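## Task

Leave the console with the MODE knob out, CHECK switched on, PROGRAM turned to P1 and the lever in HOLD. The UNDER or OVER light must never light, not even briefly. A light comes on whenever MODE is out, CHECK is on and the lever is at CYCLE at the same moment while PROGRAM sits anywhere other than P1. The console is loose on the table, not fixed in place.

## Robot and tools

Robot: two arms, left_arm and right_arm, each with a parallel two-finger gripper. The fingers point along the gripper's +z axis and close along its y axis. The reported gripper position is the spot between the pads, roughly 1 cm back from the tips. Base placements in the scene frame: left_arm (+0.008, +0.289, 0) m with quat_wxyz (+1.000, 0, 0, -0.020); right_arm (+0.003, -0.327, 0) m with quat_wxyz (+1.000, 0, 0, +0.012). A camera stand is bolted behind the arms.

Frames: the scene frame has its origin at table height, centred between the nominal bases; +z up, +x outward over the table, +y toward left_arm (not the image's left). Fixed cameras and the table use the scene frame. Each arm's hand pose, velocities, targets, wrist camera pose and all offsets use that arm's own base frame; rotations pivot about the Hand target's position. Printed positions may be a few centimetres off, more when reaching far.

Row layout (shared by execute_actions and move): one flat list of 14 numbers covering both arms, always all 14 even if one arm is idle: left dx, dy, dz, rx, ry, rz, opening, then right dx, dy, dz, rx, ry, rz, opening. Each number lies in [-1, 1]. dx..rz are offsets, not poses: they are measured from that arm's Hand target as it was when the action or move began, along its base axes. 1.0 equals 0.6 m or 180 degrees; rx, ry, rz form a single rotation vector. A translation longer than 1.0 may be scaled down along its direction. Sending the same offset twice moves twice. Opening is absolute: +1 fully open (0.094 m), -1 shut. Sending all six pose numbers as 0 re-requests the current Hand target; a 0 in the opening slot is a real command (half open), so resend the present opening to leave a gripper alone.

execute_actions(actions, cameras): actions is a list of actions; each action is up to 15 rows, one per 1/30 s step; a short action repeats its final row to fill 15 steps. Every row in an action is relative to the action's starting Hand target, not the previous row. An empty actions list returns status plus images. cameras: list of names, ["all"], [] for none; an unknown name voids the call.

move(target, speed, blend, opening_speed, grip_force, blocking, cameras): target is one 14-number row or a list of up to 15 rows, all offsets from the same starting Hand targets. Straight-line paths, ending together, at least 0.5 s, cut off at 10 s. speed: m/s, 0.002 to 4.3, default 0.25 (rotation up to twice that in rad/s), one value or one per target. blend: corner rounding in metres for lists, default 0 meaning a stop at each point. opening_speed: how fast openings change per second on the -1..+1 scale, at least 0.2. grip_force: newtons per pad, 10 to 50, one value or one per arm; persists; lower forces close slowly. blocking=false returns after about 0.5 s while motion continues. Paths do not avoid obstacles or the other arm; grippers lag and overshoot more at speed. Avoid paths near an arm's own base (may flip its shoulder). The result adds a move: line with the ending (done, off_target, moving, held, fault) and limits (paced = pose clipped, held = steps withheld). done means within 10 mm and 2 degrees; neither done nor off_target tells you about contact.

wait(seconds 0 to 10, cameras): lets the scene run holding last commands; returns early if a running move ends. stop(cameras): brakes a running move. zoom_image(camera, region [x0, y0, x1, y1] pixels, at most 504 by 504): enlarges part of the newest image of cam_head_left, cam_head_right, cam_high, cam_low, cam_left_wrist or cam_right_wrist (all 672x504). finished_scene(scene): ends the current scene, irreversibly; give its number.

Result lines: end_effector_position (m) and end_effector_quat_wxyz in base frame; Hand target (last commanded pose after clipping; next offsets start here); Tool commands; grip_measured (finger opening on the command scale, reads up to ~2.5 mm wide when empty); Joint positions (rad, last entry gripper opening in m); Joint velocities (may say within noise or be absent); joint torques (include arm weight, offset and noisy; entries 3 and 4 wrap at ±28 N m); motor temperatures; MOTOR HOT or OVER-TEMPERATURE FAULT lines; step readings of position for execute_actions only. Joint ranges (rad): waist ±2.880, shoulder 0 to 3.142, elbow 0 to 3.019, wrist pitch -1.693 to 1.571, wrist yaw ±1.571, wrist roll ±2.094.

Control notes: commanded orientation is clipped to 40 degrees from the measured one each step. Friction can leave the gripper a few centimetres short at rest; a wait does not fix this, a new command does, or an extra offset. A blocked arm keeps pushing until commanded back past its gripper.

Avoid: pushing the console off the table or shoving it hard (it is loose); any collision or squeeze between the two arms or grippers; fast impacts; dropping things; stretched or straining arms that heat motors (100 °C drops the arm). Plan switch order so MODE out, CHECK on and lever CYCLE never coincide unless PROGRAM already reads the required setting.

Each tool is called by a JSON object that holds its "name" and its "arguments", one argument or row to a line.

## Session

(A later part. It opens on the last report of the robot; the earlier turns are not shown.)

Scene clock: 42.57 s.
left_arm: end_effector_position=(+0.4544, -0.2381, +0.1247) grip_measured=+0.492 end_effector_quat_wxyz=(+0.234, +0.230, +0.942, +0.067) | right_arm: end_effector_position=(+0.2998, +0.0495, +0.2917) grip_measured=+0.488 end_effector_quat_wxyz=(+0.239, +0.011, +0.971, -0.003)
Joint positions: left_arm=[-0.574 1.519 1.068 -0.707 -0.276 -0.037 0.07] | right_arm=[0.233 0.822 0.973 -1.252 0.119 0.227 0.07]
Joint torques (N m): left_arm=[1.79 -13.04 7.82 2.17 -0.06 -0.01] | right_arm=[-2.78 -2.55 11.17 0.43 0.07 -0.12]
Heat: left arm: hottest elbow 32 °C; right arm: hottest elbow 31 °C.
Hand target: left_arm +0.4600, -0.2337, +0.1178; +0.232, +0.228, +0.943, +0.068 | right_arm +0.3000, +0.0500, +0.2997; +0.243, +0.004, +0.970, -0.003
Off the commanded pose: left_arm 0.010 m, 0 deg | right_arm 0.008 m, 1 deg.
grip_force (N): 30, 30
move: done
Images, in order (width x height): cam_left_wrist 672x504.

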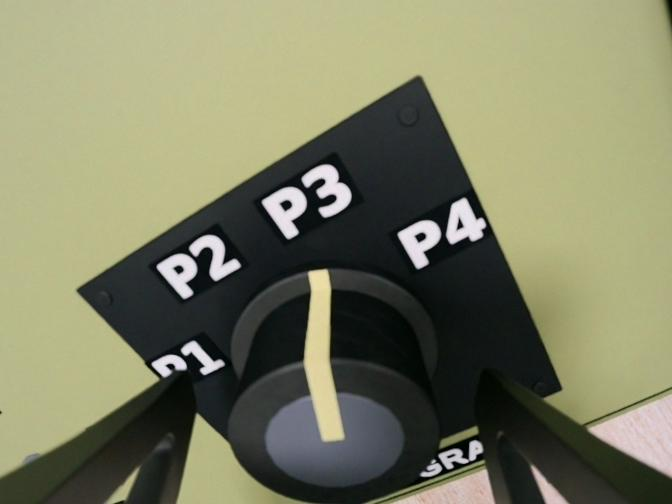

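{"name": "move", "arguments": {
  "target": [
    [0,0,0,0,0,0,-0.4,0,0,0,0,0,0,0.49],
    [0,0,0,-0.2371,-0.0126,0.4464,-0.4,0,0,0,0,0,0,0.49]
  ],
  "speed": 0.3,
  "cameras": ["cam_left_wrist","cam_high"]
}}

Scene clock: 48.47 s.
left_arm: end_effector_position=(+0.4551, -0.2386, +0.1246) grip_measured=-0.067 end_effector_quat_wxyz=(+0.213, -0.503, +0.829, -0.120) | right_arm: end_effector_position=(+0.2998, +0.0495, +0.2917) grip_measured=+0.488 end_effector_quat_wxyz=(+0.239, +0.011, +0.971, -0.003)
Joint positions: left_arm=[-0.574 1.52 1.068 -0.703 -0.275 -1.607 0.044] | right_arm=[0.233 0.822 0.973 -1.252 0.119 0.227 0.07]
Joint torques (N m): left_arm=[1.79 -13.33 7.83 1.87 -0.25 -0.11] | right_arm=[-2.26 -2.32 11.48 0.55 0.12 -0.06]
Motor temperatures (°C): left_arm=[26 28 32 26 26 25 28] | right_arm=[28 27 32 28 25 25 27]
Heat: left arm: hottest elbow 32 °C; right arm: hottest elbow 32 °C.
Hand target: left_arm +0.4600, -0.2337, +0.1178; +0.213, -0.513, +0.823, -0.117 | right_arm +0.3000, +0.0500, +0.2997; +0.243, +0.004, +0.970, -0.003
Off the commanded pose: left_arm 0.010 m, 1 deg | right_arm 0.008 m, 1 deg.
grip_force (N): 30, 30
move: done
Images, in order (width x height): cam_high 672x504, cam_left_wrist 672x504.

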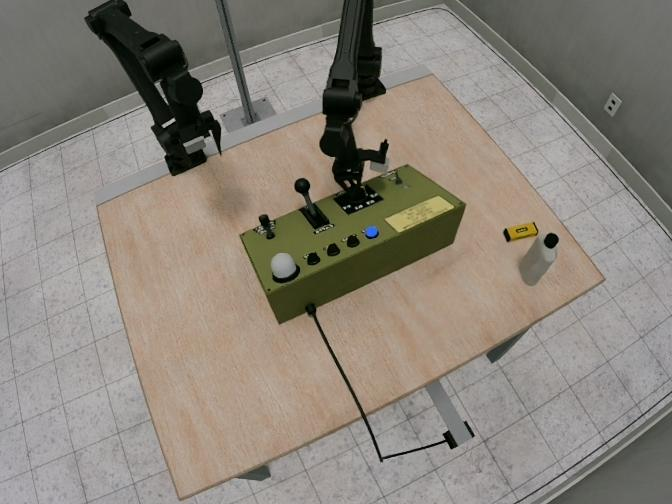

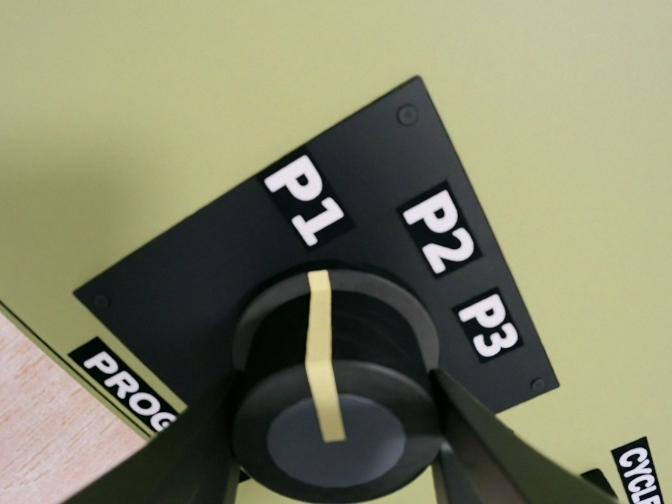

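{"name": "move", "arguments": {
  "target": [
    [0,0,0,0,0,0,0.49,0,0,0,0,0,0,0.49],
    [-0.0703,-0.0033,0.1325,0,0,0,0.49,0,0,0,0,0,0,0.49],
    [-0.045,0.1912,0.1412,-0.0755,-0.004,0.1422,0.17,0,0,0,0,0,0,0.49]
  ],
  "speed": [0.1,0.15,0.25],
  "blend": [0,0.02,0],
  "cameras": ["all"]
}}

Scene clock: 54.30 s.
left_arm: end_effector_position=(+0.4311, -0.1217, +0.1994) grip_measured=+0.172 end_effector_quat_wxyz=(-0.174, +0.699, -0.676, +0.157) | right_arm: end_effector_position=(+0.2998, +0.0495, +0.2917) grip_measured=+0.488 end_effector_quat_wxyz=(+0.239, +0.011, +0.971, -0.003)
Joint positions: left_arm=[-0.345 1.262 1.022 -0.892 -0.184 -1.909 0.055] | right_arm=[0.233 0.822 0.973 -1.252 0.119 0.227 0.07]
Joint torques (N m): left_arm=[0.91 -11.87 8.08 1.96 -0.09 -0.06] | right_arm=[-2.26 -2.08 11.32 0.47 0.04 -0.06]
Heat: left arm: hottest elbow 33 °C; right arm: hottest elbow 32 °C.
Hand target: left_arm +0.4329, -0.1190, +0.2025; -0.177, +0.703, -0.669, +0.166 | right_arm +0.3000, +0.0500, +0.2997; +0.243, +0.004, +0.970, -0.003
Off the commanded pose: left_arm 0.005 m, 1 deg | right_arm 0.008 m, 1 deg.
grip_force (N): 30, 30
move: done

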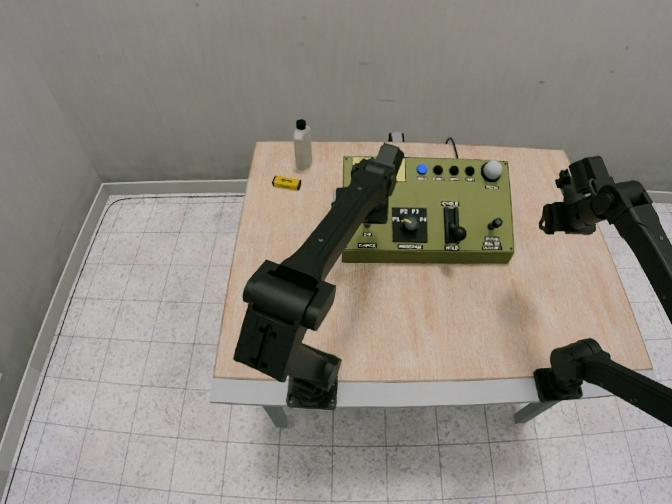

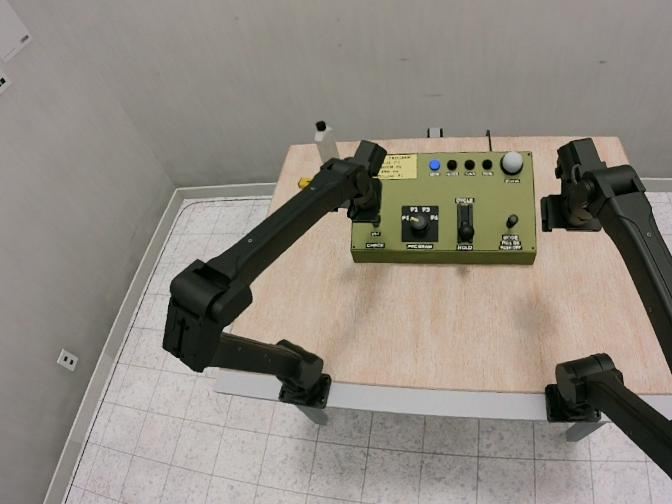

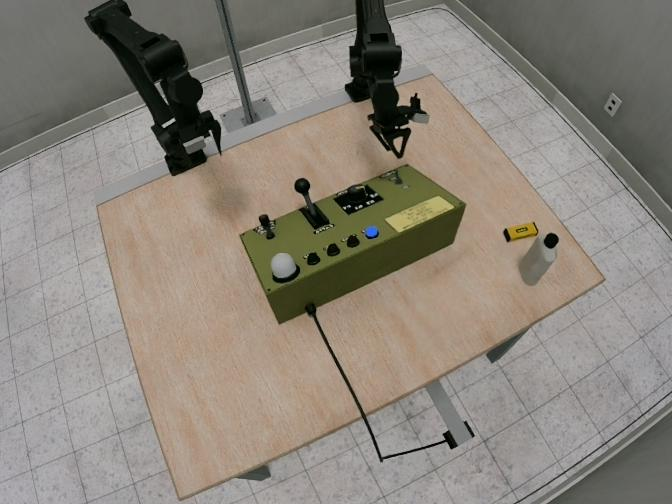

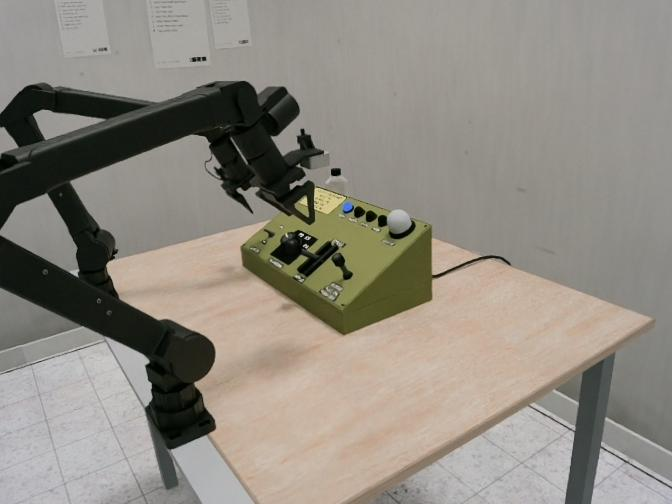

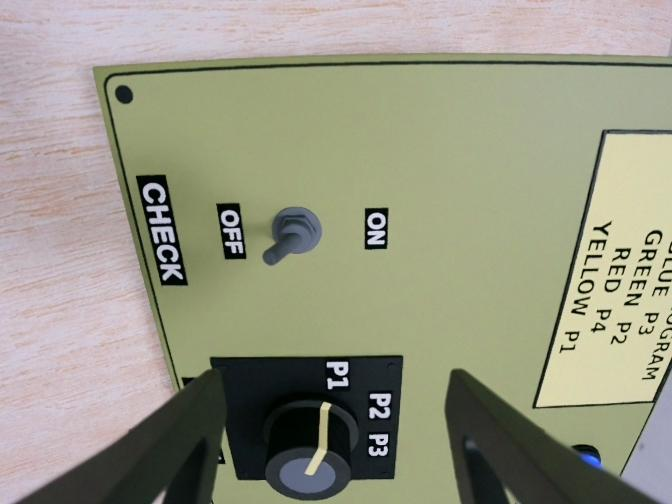

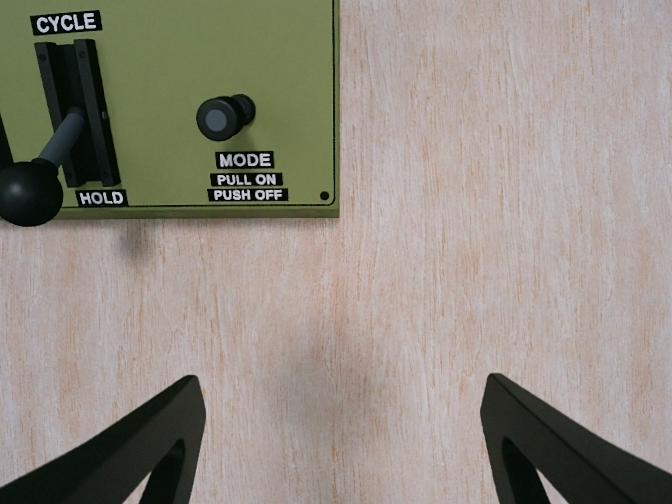

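{"name": "move", "arguments": {
  "target": [0.0367,0.0058,-0.0867,0,0,0,0.17,0,0,0,0,0,0,0.49],
  "speed": 0.12,
  "cameras": ["cam_left_wrist"]
}}

Scene clock: 56.33 s.
left_arm: end_effector_position=(+0.4500, -0.1205, +0.1540) grip_measured=+0.172 end_effector_quat_wxyz=(-0.176, +0.701, -0.671, +0.166) | right_arm: end_effector_position=(+0.2998, +0.0495, +0.2917) grip_measured=+0.488 end_effector_quat_wxyz=(+0.239, +0.011, +0.971, -0.003)
Joint positions: left_arm=[-0.325 1.339 0.962 -0.734 -0.172 -1.899 0.055] | right_arm=[0.233 0.822 0.973 -1.252 0.119 0.227 0.07]
Joint torques (N m): left_arm=[1.32 -10.87 8.12 2.15 -0.1 0.08] | right_arm=[-2.08 -2.73 11.3 0.36 0.05 -0.09]
Heat: left arm: hottest elbow 33 °C; right arm: hottest elbow 32 °C.
Hand target: left_arm +0.4550, -0.1154, +0.1506; -0.177, +0.703, -0.668, +0.166 | right_arm +0.3000, +0.0500, +0.2997; +0.243, +0.004, +0.970, -0.003
Off the commanded pose: left_arm 0.008 m, 0 deg | right_arm 0.008 m, 1 deg.
grip_force (N): 30, 30
move: done
Images, in order (width x height): cam_left_wrist 672x504.

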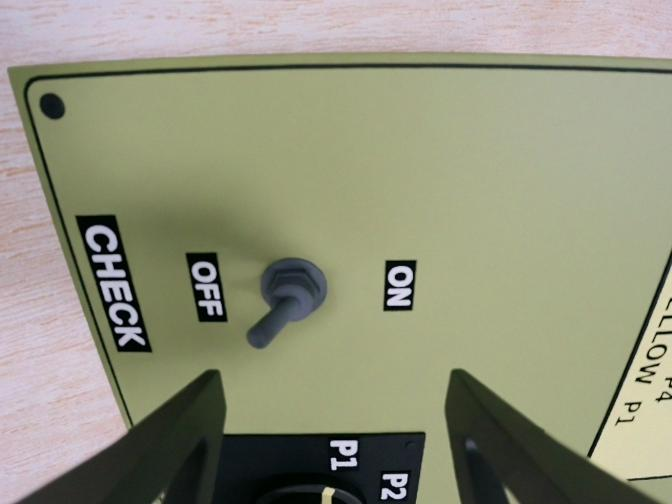

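{"name": "move", "arguments": {
  "target": [
    [0.0133,0.0058,-0.0428,0,0,0,0.17,0,0,0,0,0,0,0.49],
    [0.0133,0.0058,-0.0428,0,0,0,-0.787,0,0,0,0,0,0,0.49]
  ],
  "speed": 0.1,
  "cameras": ["cam_left_wrist"]
}}

Scene clock: 61.00 s.
left_arm: end_effector_position=(+0.4486, -0.1164, +0.1206) grip_measured=-0.781 end_effector_quat_wxyz=(-0.166, +0.701, -0.675, +0.159) | right_arm: end_effector_position=(+0.2998, +0.0495, +0.2917) grip_measured=+0.488 end_effector_quat_wxyz=(+0.239, +0.011, +0.971, -0.003)
Joint positions: left_arm=[-0.311 1.381 0.914 -0.665 -0.155 -1.885 0.01] | right_arm=[0.233 0.822 0.973 -1.252 0.119 0.227 0.07]
Joint torques (N m): left_arm=[2.26 -10.64 9.06 2.28 -0.44 0.05] | right_arm=[-2.9 -2.14 11.54 0.36 0.08 -0.1]
Heat: left arm: hottest elbow 33 °C; right arm: hottest elbow 33 °C.
Hand target: left_arm +0.4630, -0.1119, +0.1248; -0.177, +0.703, -0.668, +0.166 | right_arm +0.3000, +0.0500, +0.2997; +0.243, +0.004, +0.970, -0.003
Off the commanded pose: left_arm 0.016 m, 2 deg | right_arm 0.008 m, 1 deg.
grip_force (N): 30, 30
move: off_target (left_arm)
Images, in order (width x height): cam_left_wrist 672x504.

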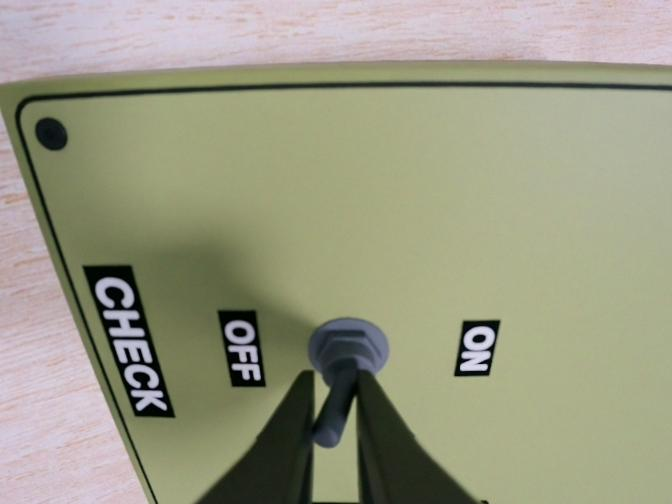

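{"name": "move", "arguments": {
  "target": [0.022,0.0012,0.0117,0,0,0,-0.787,0,0,0,0,0,0,0.49],
  "speed": 0.05,
  "cameras": ["cam_left_wrist"]
}}

Scene clock: 62.30 s.
left_arm: end_effector_position=(+0.4491, -0.1166, +0.1213) grip_measured=-0.782 end_effector_quat_wxyz=(-0.167, +0.698, -0.678, +0.157) | right_arm: end_effector_position=(+0.2998, +0.0495, +0.2917) grip_measured=+0.488 end_effector_quat_wxyz=(+0.239, +0.011, +0.971, -0.003)
Joint positions: left_arm=[-0.311 1.382 0.918 -0.669 -0.155 -1.876 0.01] | right_arm=[0.233 0.822 0.973 -1.252 0.119 0.227 0.07]
Joint torques (N m): left_arm=[2.9 -9.11 11.73 1.74 -0.3 0.08] | right_arm=[-2.55 -1.73 11.25 0.64 0.06 -0.05]
Heat: left arm: hottest elbow 33 °C; right arm: hottest elbow 33 °C.
Hand target: left_arm +0.4761, -0.1112, +0.1318; -0.177, +0.703, -0.668, +0.166 | right_arm +0.3000, +0.0500, +0.2997; +0.243, +0.004, +0.970, -0.003
Off the commanded pose: left_arm 0.030 m, 2 deg | right_arm 0.008 m, 1 deg.
grip_force (N): 30, 30
move: off_target (left_arm)
Images, in order (width x height): cam_left_wrist 672x504.

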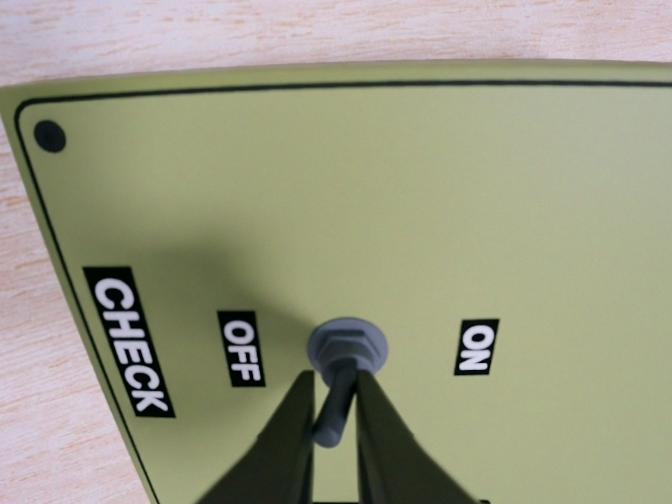

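{"name": "move", "arguments": {
  "target": [0.0176,0.001,0.0094,0,0,0,-0.787,0,0,0,0,0,0,0.49],
  "speed": 0.04,
  "cameras": ["cam_left_wrist","cam_high"]
}}

Scene clock: 63.43 s.
left_arm: end_effector_position=(+0.4501, -0.1165, +0.1217) grip_measured=-0.783 end_effector_quat_wxyz=(-0.160, +0.697, -0.683, +0.148) | right_arm: end_effector_position=(+0.2998, +0.0495, +0.2917) grip_measured=+0.488 end_effector_quat_wxyz=(+0.239, +0.011, +0.971, -0.003)
Joint positions: left_arm=[-0.308 1.395 0.938 -0.7 -0.15 -1.868 0.01] | right_arm=[0.233 0.822 0.973 -1.252 0.119 0.227 0.07]
Joint torques (N m): left_arm=[3.37 -8.64 12.72 2.24 -0.36 0.05] | right_arm=[-2.78 -2.84 11.6 0.28 0.02 -0.1]
Heat: left arm: hottest elbow 33 °C; right arm: hottest elbow 33 °C.
Hand target: left_arm +0.4868, -0.1106, +0.1376; -0.177, +0.703, -0.668, +0.166 | right_arm +0.3000, +0.0500, +0.2997; +0.243, +0.004, +0.970, -0.003
Off the commanded pose: left_arm 0.040 m, 3 deg | right_arm 0.008 m, 1 deg.
grip_force (N): 30, 30
move: off_target (left_arm)
Images, in order (width x height): cam_high 672x504, cam_left_wrist 672x504.

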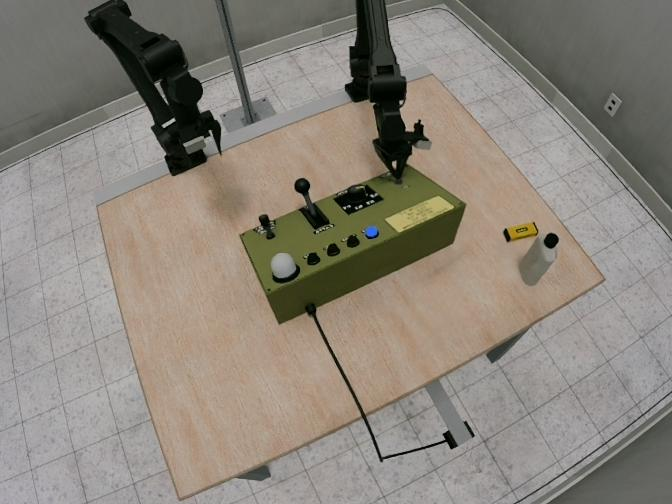

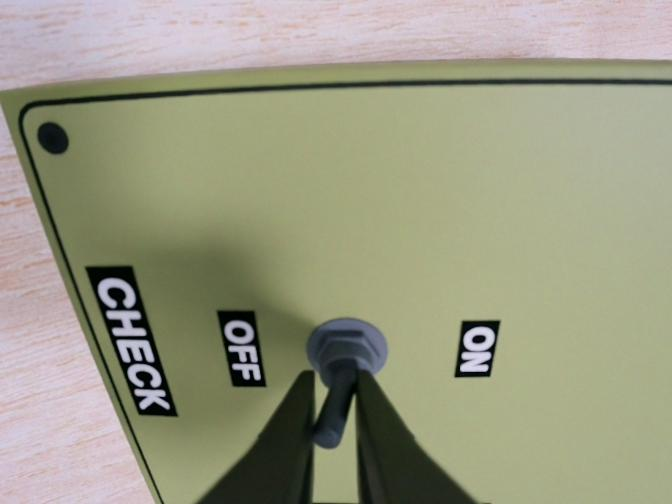

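{"name": "move", "arguments": {
  "target": [0.0147,0.001,0.0078,0,0,0,-0.787,0,0,0,0,0,0,0.49],
  "speed": 0.03,
  "cameras": ["cam_left_wrist","cam_high"]
}}

Scene clock: 64.67 s.
left_arm: end_effector_position=(+0.4527, -0.1157, +0.1198) grip_measured=-0.784 end_effector_quat_wxyz=(-0.154, +0.697, -0.686, +0.138) | right_arm: end_effector_position=(+0.2998, +0.0495, +0.2917) grip_measured=+0.488 end_effector_quat_wxyz=(+0.239, +0.011, +0.971, -0.003)
Joint positions: left_arm=[-0.303 1.413 0.958 -0.724 -0.145 -1.861 0.01] | right_arm=[0.233 0.822 0.973 -1.252 0.119 0.227 0.07]
Joint torques (N m): left_arm=[3.55 -9.7 13.16 2.85 -0.45 0.06] | right_arm=[-2.55 -2.08 11.4 0.2 0.02 -0.11]
Heat: left arm: hottest elbow 34 °C; right arm: hottest elbow 33 °C.
Hand target: left_arm +0.4956, -0.1099, +0.1421; -0.177, +0.703, -0.668, +0.166 | right_arm +0.3000, +0.0500, +0.2997; +0.243, +0.004, +0.970, -0.003
Off the commanded pose: left_arm 0.049 m, 5 deg | right_arm 0.008 m, 1 deg.
grip_force (N): 30, 30
move: off_target (left_arm)
Images, in order (width x height): cam_high 672x504, cam_left_wrist 672x504.

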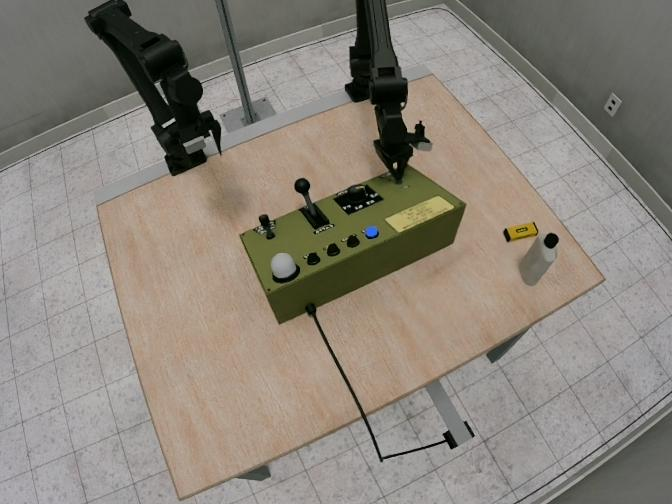

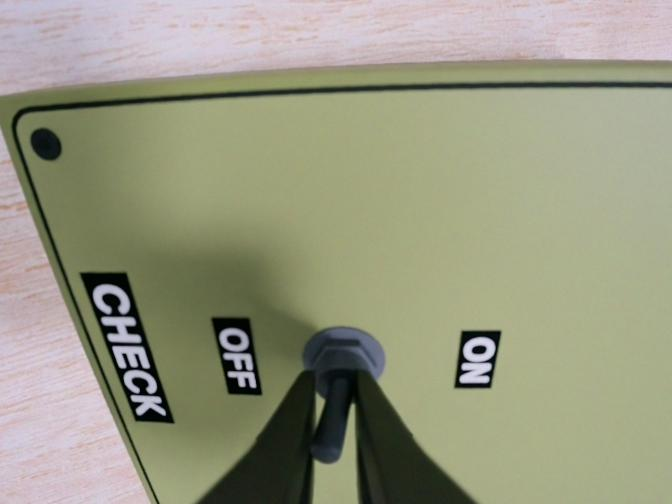

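{"name": "move", "arguments": {
  "target": [-0.0293,-0.0067,0.025,0,0,0,-0.787,0,0,0,0,0,0,0.49],
  "speed": 0.05,
  "cameras": ["cam_left_wrist"]
}}

Scene clock: 67.50 s.
left_arm: end_effector_position=(+0.4520, -0.1155, +0.1199) grip_measured=-0.784 end_effector_quat_wxyz=(-0.153, +0.699, -0.685, +0.137) | right_arm: end_effector_position=(+0.2998, +0.0495, +0.2917) grip_measured=+0.488 end_effector_quat_wxyz=(+0.239, +0.011, +0.971, -0.003)
Joint positions: left_arm=[-0.303 1.413 0.96 -0.73 -0.145 -1.866 0.01] | right_arm=[0.233 0.822 0.973 -1.252 0.119 0.227 0.07]
Joint torques (N m): left_arm=[1.38 -14.15 12.26 1.09 -0.77 -0.05] | right_arm=[-2.84 -2.14 11.74 0.39 0.04 -0.09]
Heat: left arm: hottest elbow 34 °C; right arm: hottest elbow 33 °C.
Hand target: left_arm +0.4781, -0.1140, +0.1572; -0.177, +0.703, -0.668, +0.166 | right_arm +0.3000, +0.0500, +0.2997; +0.243, +0.004, +0.970, -0.003
Off the commanded pose: left_arm 0.045 m, 5 deg | right_arm 0.008 m, 1 deg.
grip_force (N): 30, 30
move: off_target (left_arm)
Images, in order (width x height): cam_left_wrist 672x504.

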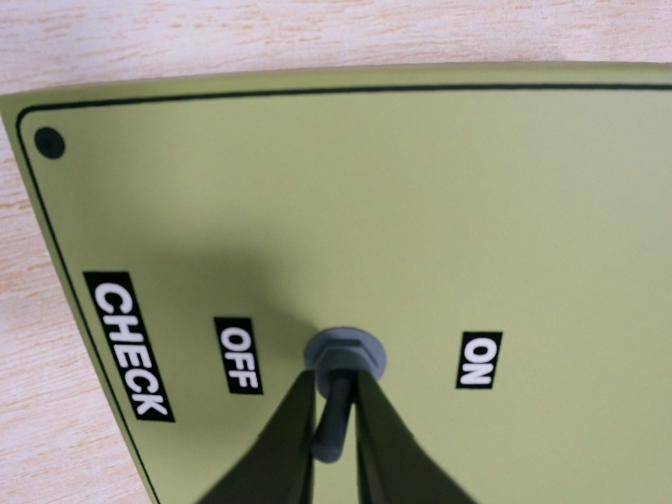

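{"name": "move", "arguments": {
  "target": [-0.0235,-0.0025,-0.0422,0,0,0,-1,0,0,0,0,0,0,0.49],
  "speed": 0.05,
  "cameras": ["cam_left_wrist"]
}}

Scene clock: 70.23 s.
left_arm: end_effector_position=(+0.4535, -0.1148, +0.1213) grip_measured=-0.866 end_effector_quat_wxyz=(-0.160, +0.702, -0.678, +0.147) | right_arm: end_effector_position=(+0.2998, +0.0495, +0.2917) grip_measured=+0.488 end_effector_quat_wxyz=(+0.239, +0.011, +0.971, -0.003)
Joint positions: left_arm=[-0.303 1.403 0.946 -0.702 -0.152 -1.878 0.006] | right_arm=[0.233 0.822 0.973 -1.252 0.119 0.227 0.07]
Joint torques (N m): left_arm=[0.38 -13.63 8.27 3.11 -0.66 -0.07] | right_arm=[-1.96 -2.67 11.49 0.58 0.03 -0.14]
Heat: left arm: hottest elbow 34 °C; right arm: hottest elbow 33 °C.
Hand target: left_arm +0.4639, -0.1156, +0.1320; -0.177, +0.703, -0.668, +0.166 | right_arm +0.3000, +0.0500, +0.2997; +0.243, +0.004, +0.970, -0.003
Off the commanded pose: left_arm 0.015 m, 3 deg | right_arm 0.008 m, 1 deg.
grip_force (N): 30, 30
move: off_target (left_arm)
Images, in order (width x height): cam_left_wrist 672x504.

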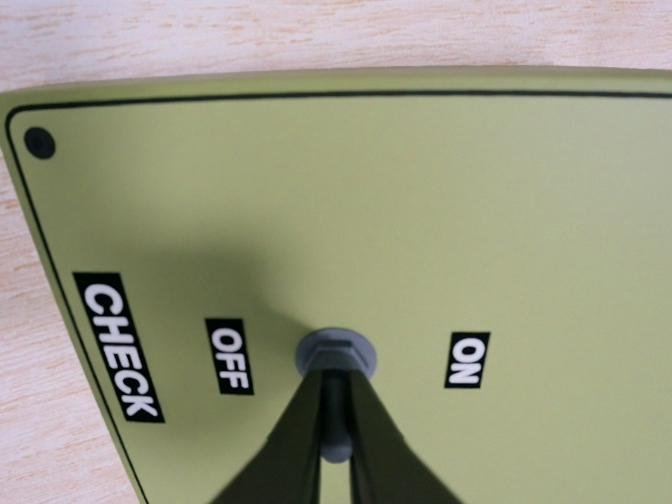

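{"name": "move", "arguments": {
  "target": [0.015,0.001,0.0083,-0.007,0.139,0,-1,0,0,0,0,0,0,0.49],
  "speed": 0.15,
  "cameras": ["cam_left_wrist","cam_high"]
}}

Scene clock: 72.80 s.
left_arm: end_effector_position=(+0.4546, -0.1155, +0.1221) grip_measured=-0.868 end_effector_quat_wxyz=(-0.016, +0.722, -0.692, +0.004) | right_arm: end_effector_position=(+0.2998, +0.0495, +0.2917) grip_measured=+0.488 end_effector_quat_wxyz=(+0.239, +0.011, +0.971, -0.003)
Joint positions: left_arm=[-0.256 1.615 1.251 -1.184 -0.023 -1.869 0.006] | right_arm=[0.233 0.822 0.973 -1.252 0.119 0.227 0.07]
Joint torques (N m): left_arm=[1.44 -14.92 11.32 -0.09 0.06 0.02] | right_arm=[-1.49 -2.02 11.63 0.38 0.04 -0.13]
Heat: left arm: hottest elbow 35 °C; right arm: hottest elbow 33 °C.
Hand target: left_arm +0.4728, -0.1149, +0.1368; -0.020, +0.724, -0.689, +0.017 | right_arm +0.3000, +0.0500, +0.2997; +0.243, +0.004, +0.970, -0.003
Off the commanded pose: left_arm 0.024 m, 2 deg | right_arm 0.008 m, 1 deg.
grip_force (N): 30, 30
move: off_target (left_arm)
Images, in order (width x height): cam_high 672x504, cam_left_wrist 672x504.

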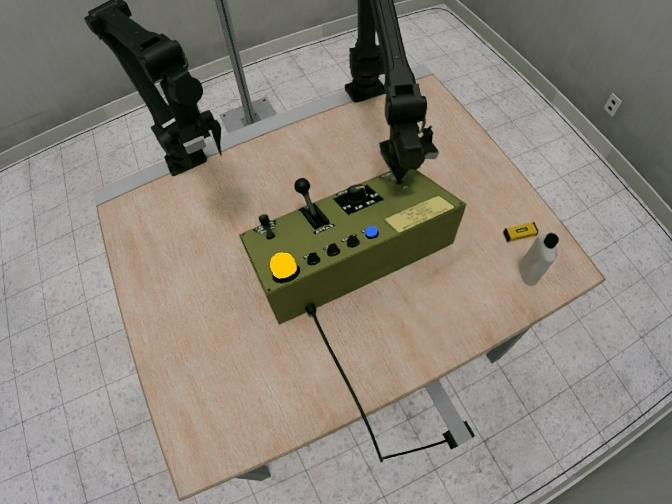

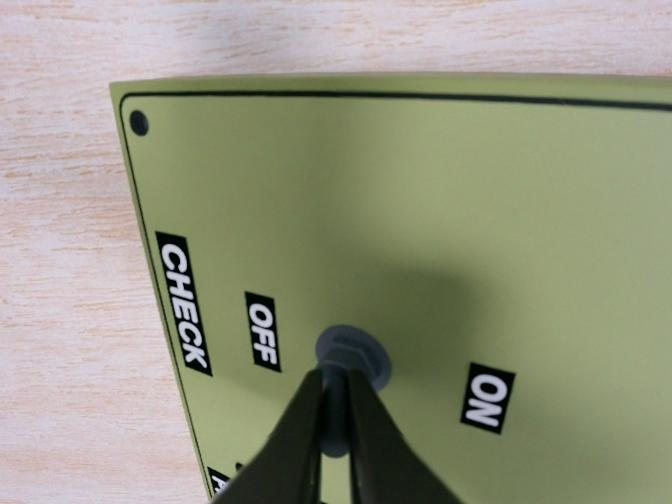

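{"name": "move", "arguments": {
  "target": [
    [-0.0303,-0.001,-0.0245,0,0,0,0.17,0,0,0,0,0,0,0.49],
    [-0.0594,-0.001,0.0622,0,0,0,0.17,0,0,0,0,0,0,0.49],
    [-0.28,0.1,0.27,0.007,-0.139,0,0.17,0,0,0,0,0,0,0.49]
  ],
  "speed": [0.1,0.12,0.25],
  "blend": [0,0.02,0],
  "cameras": ["all"]
}}

Scene clock: 76.40 s.
left_arm: end_effector_position=(+0.3055, -0.0550, +0.3054) grip_measured=+0.168 end_effector_quat_wxyz=(-0.181, +0.704, -0.663, +0.178) | right_arm: end_effector_position=(+0.2998, +0.0495, +0.2917) grip_measured=+0.488 end_effector_quat_wxyz=(+0.239, +0.011, +0.971, -0.003)
Joint positions: left_arm=[-0.256 0.83 1.004 -1.25 -0.143 -1.852 0.055] | right_arm=[0.233 0.822 0.973 -1.252 0.119 0.227 0.07]
Joint torques (N m): left_arm=[0.32 -2.73 8.43 1.06 -0.3 0.08] | right_arm=[-1.96 -2.26 11.33 0.31 0.03 -0.11]
Heat: left arm: hottest elbow 35 °C; right arm: hottest elbow 33 °C.
Hand target: left_arm +0.3048, -0.0549, +0.2988; -0.177, +0.703, -0.668, +0.166 | right_arm +0.3000, +0.0500, +0.2997; +0.243, +0.004, +0.970, -0.003
Off the commanded pose: left_arm 0.007 m, 2 deg | right_arm 0.008 m, 1 deg.
grip_force (N): 30, 30
move: done

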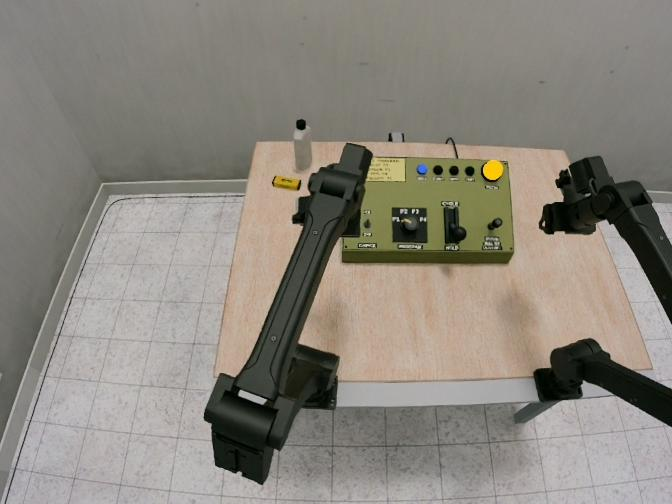

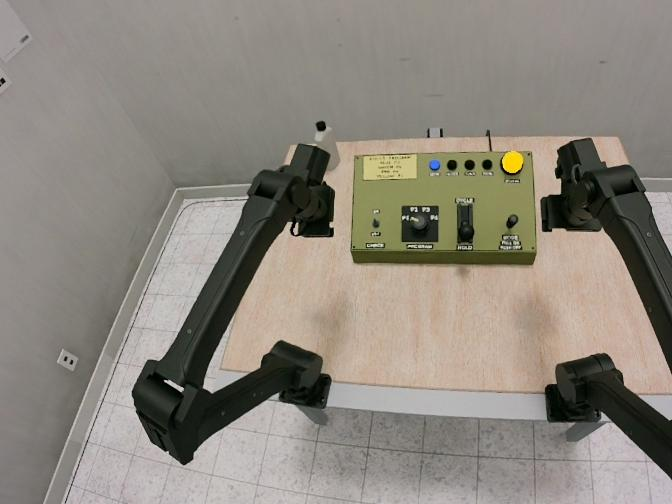

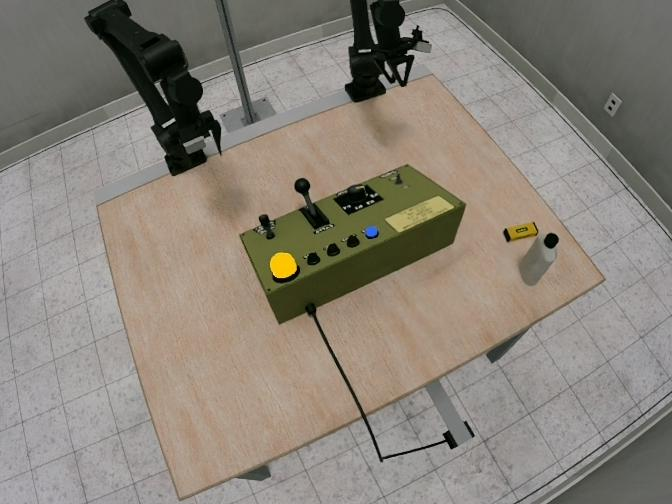

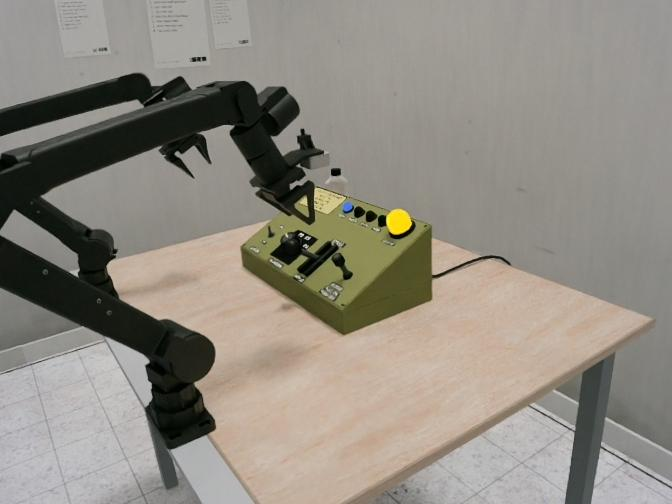

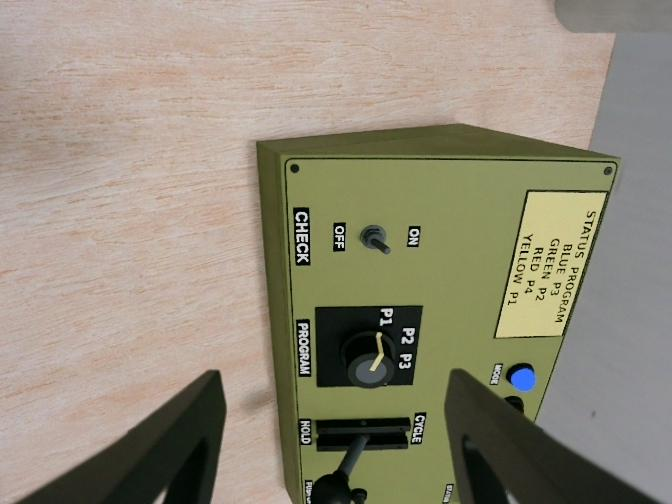

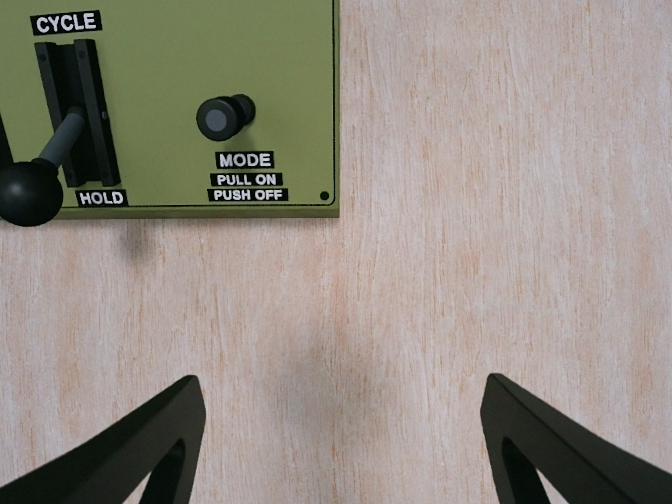

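{"name": "finished_scene", "arguments": {
  "scene": 2
}}

The scene is finished: the task was done.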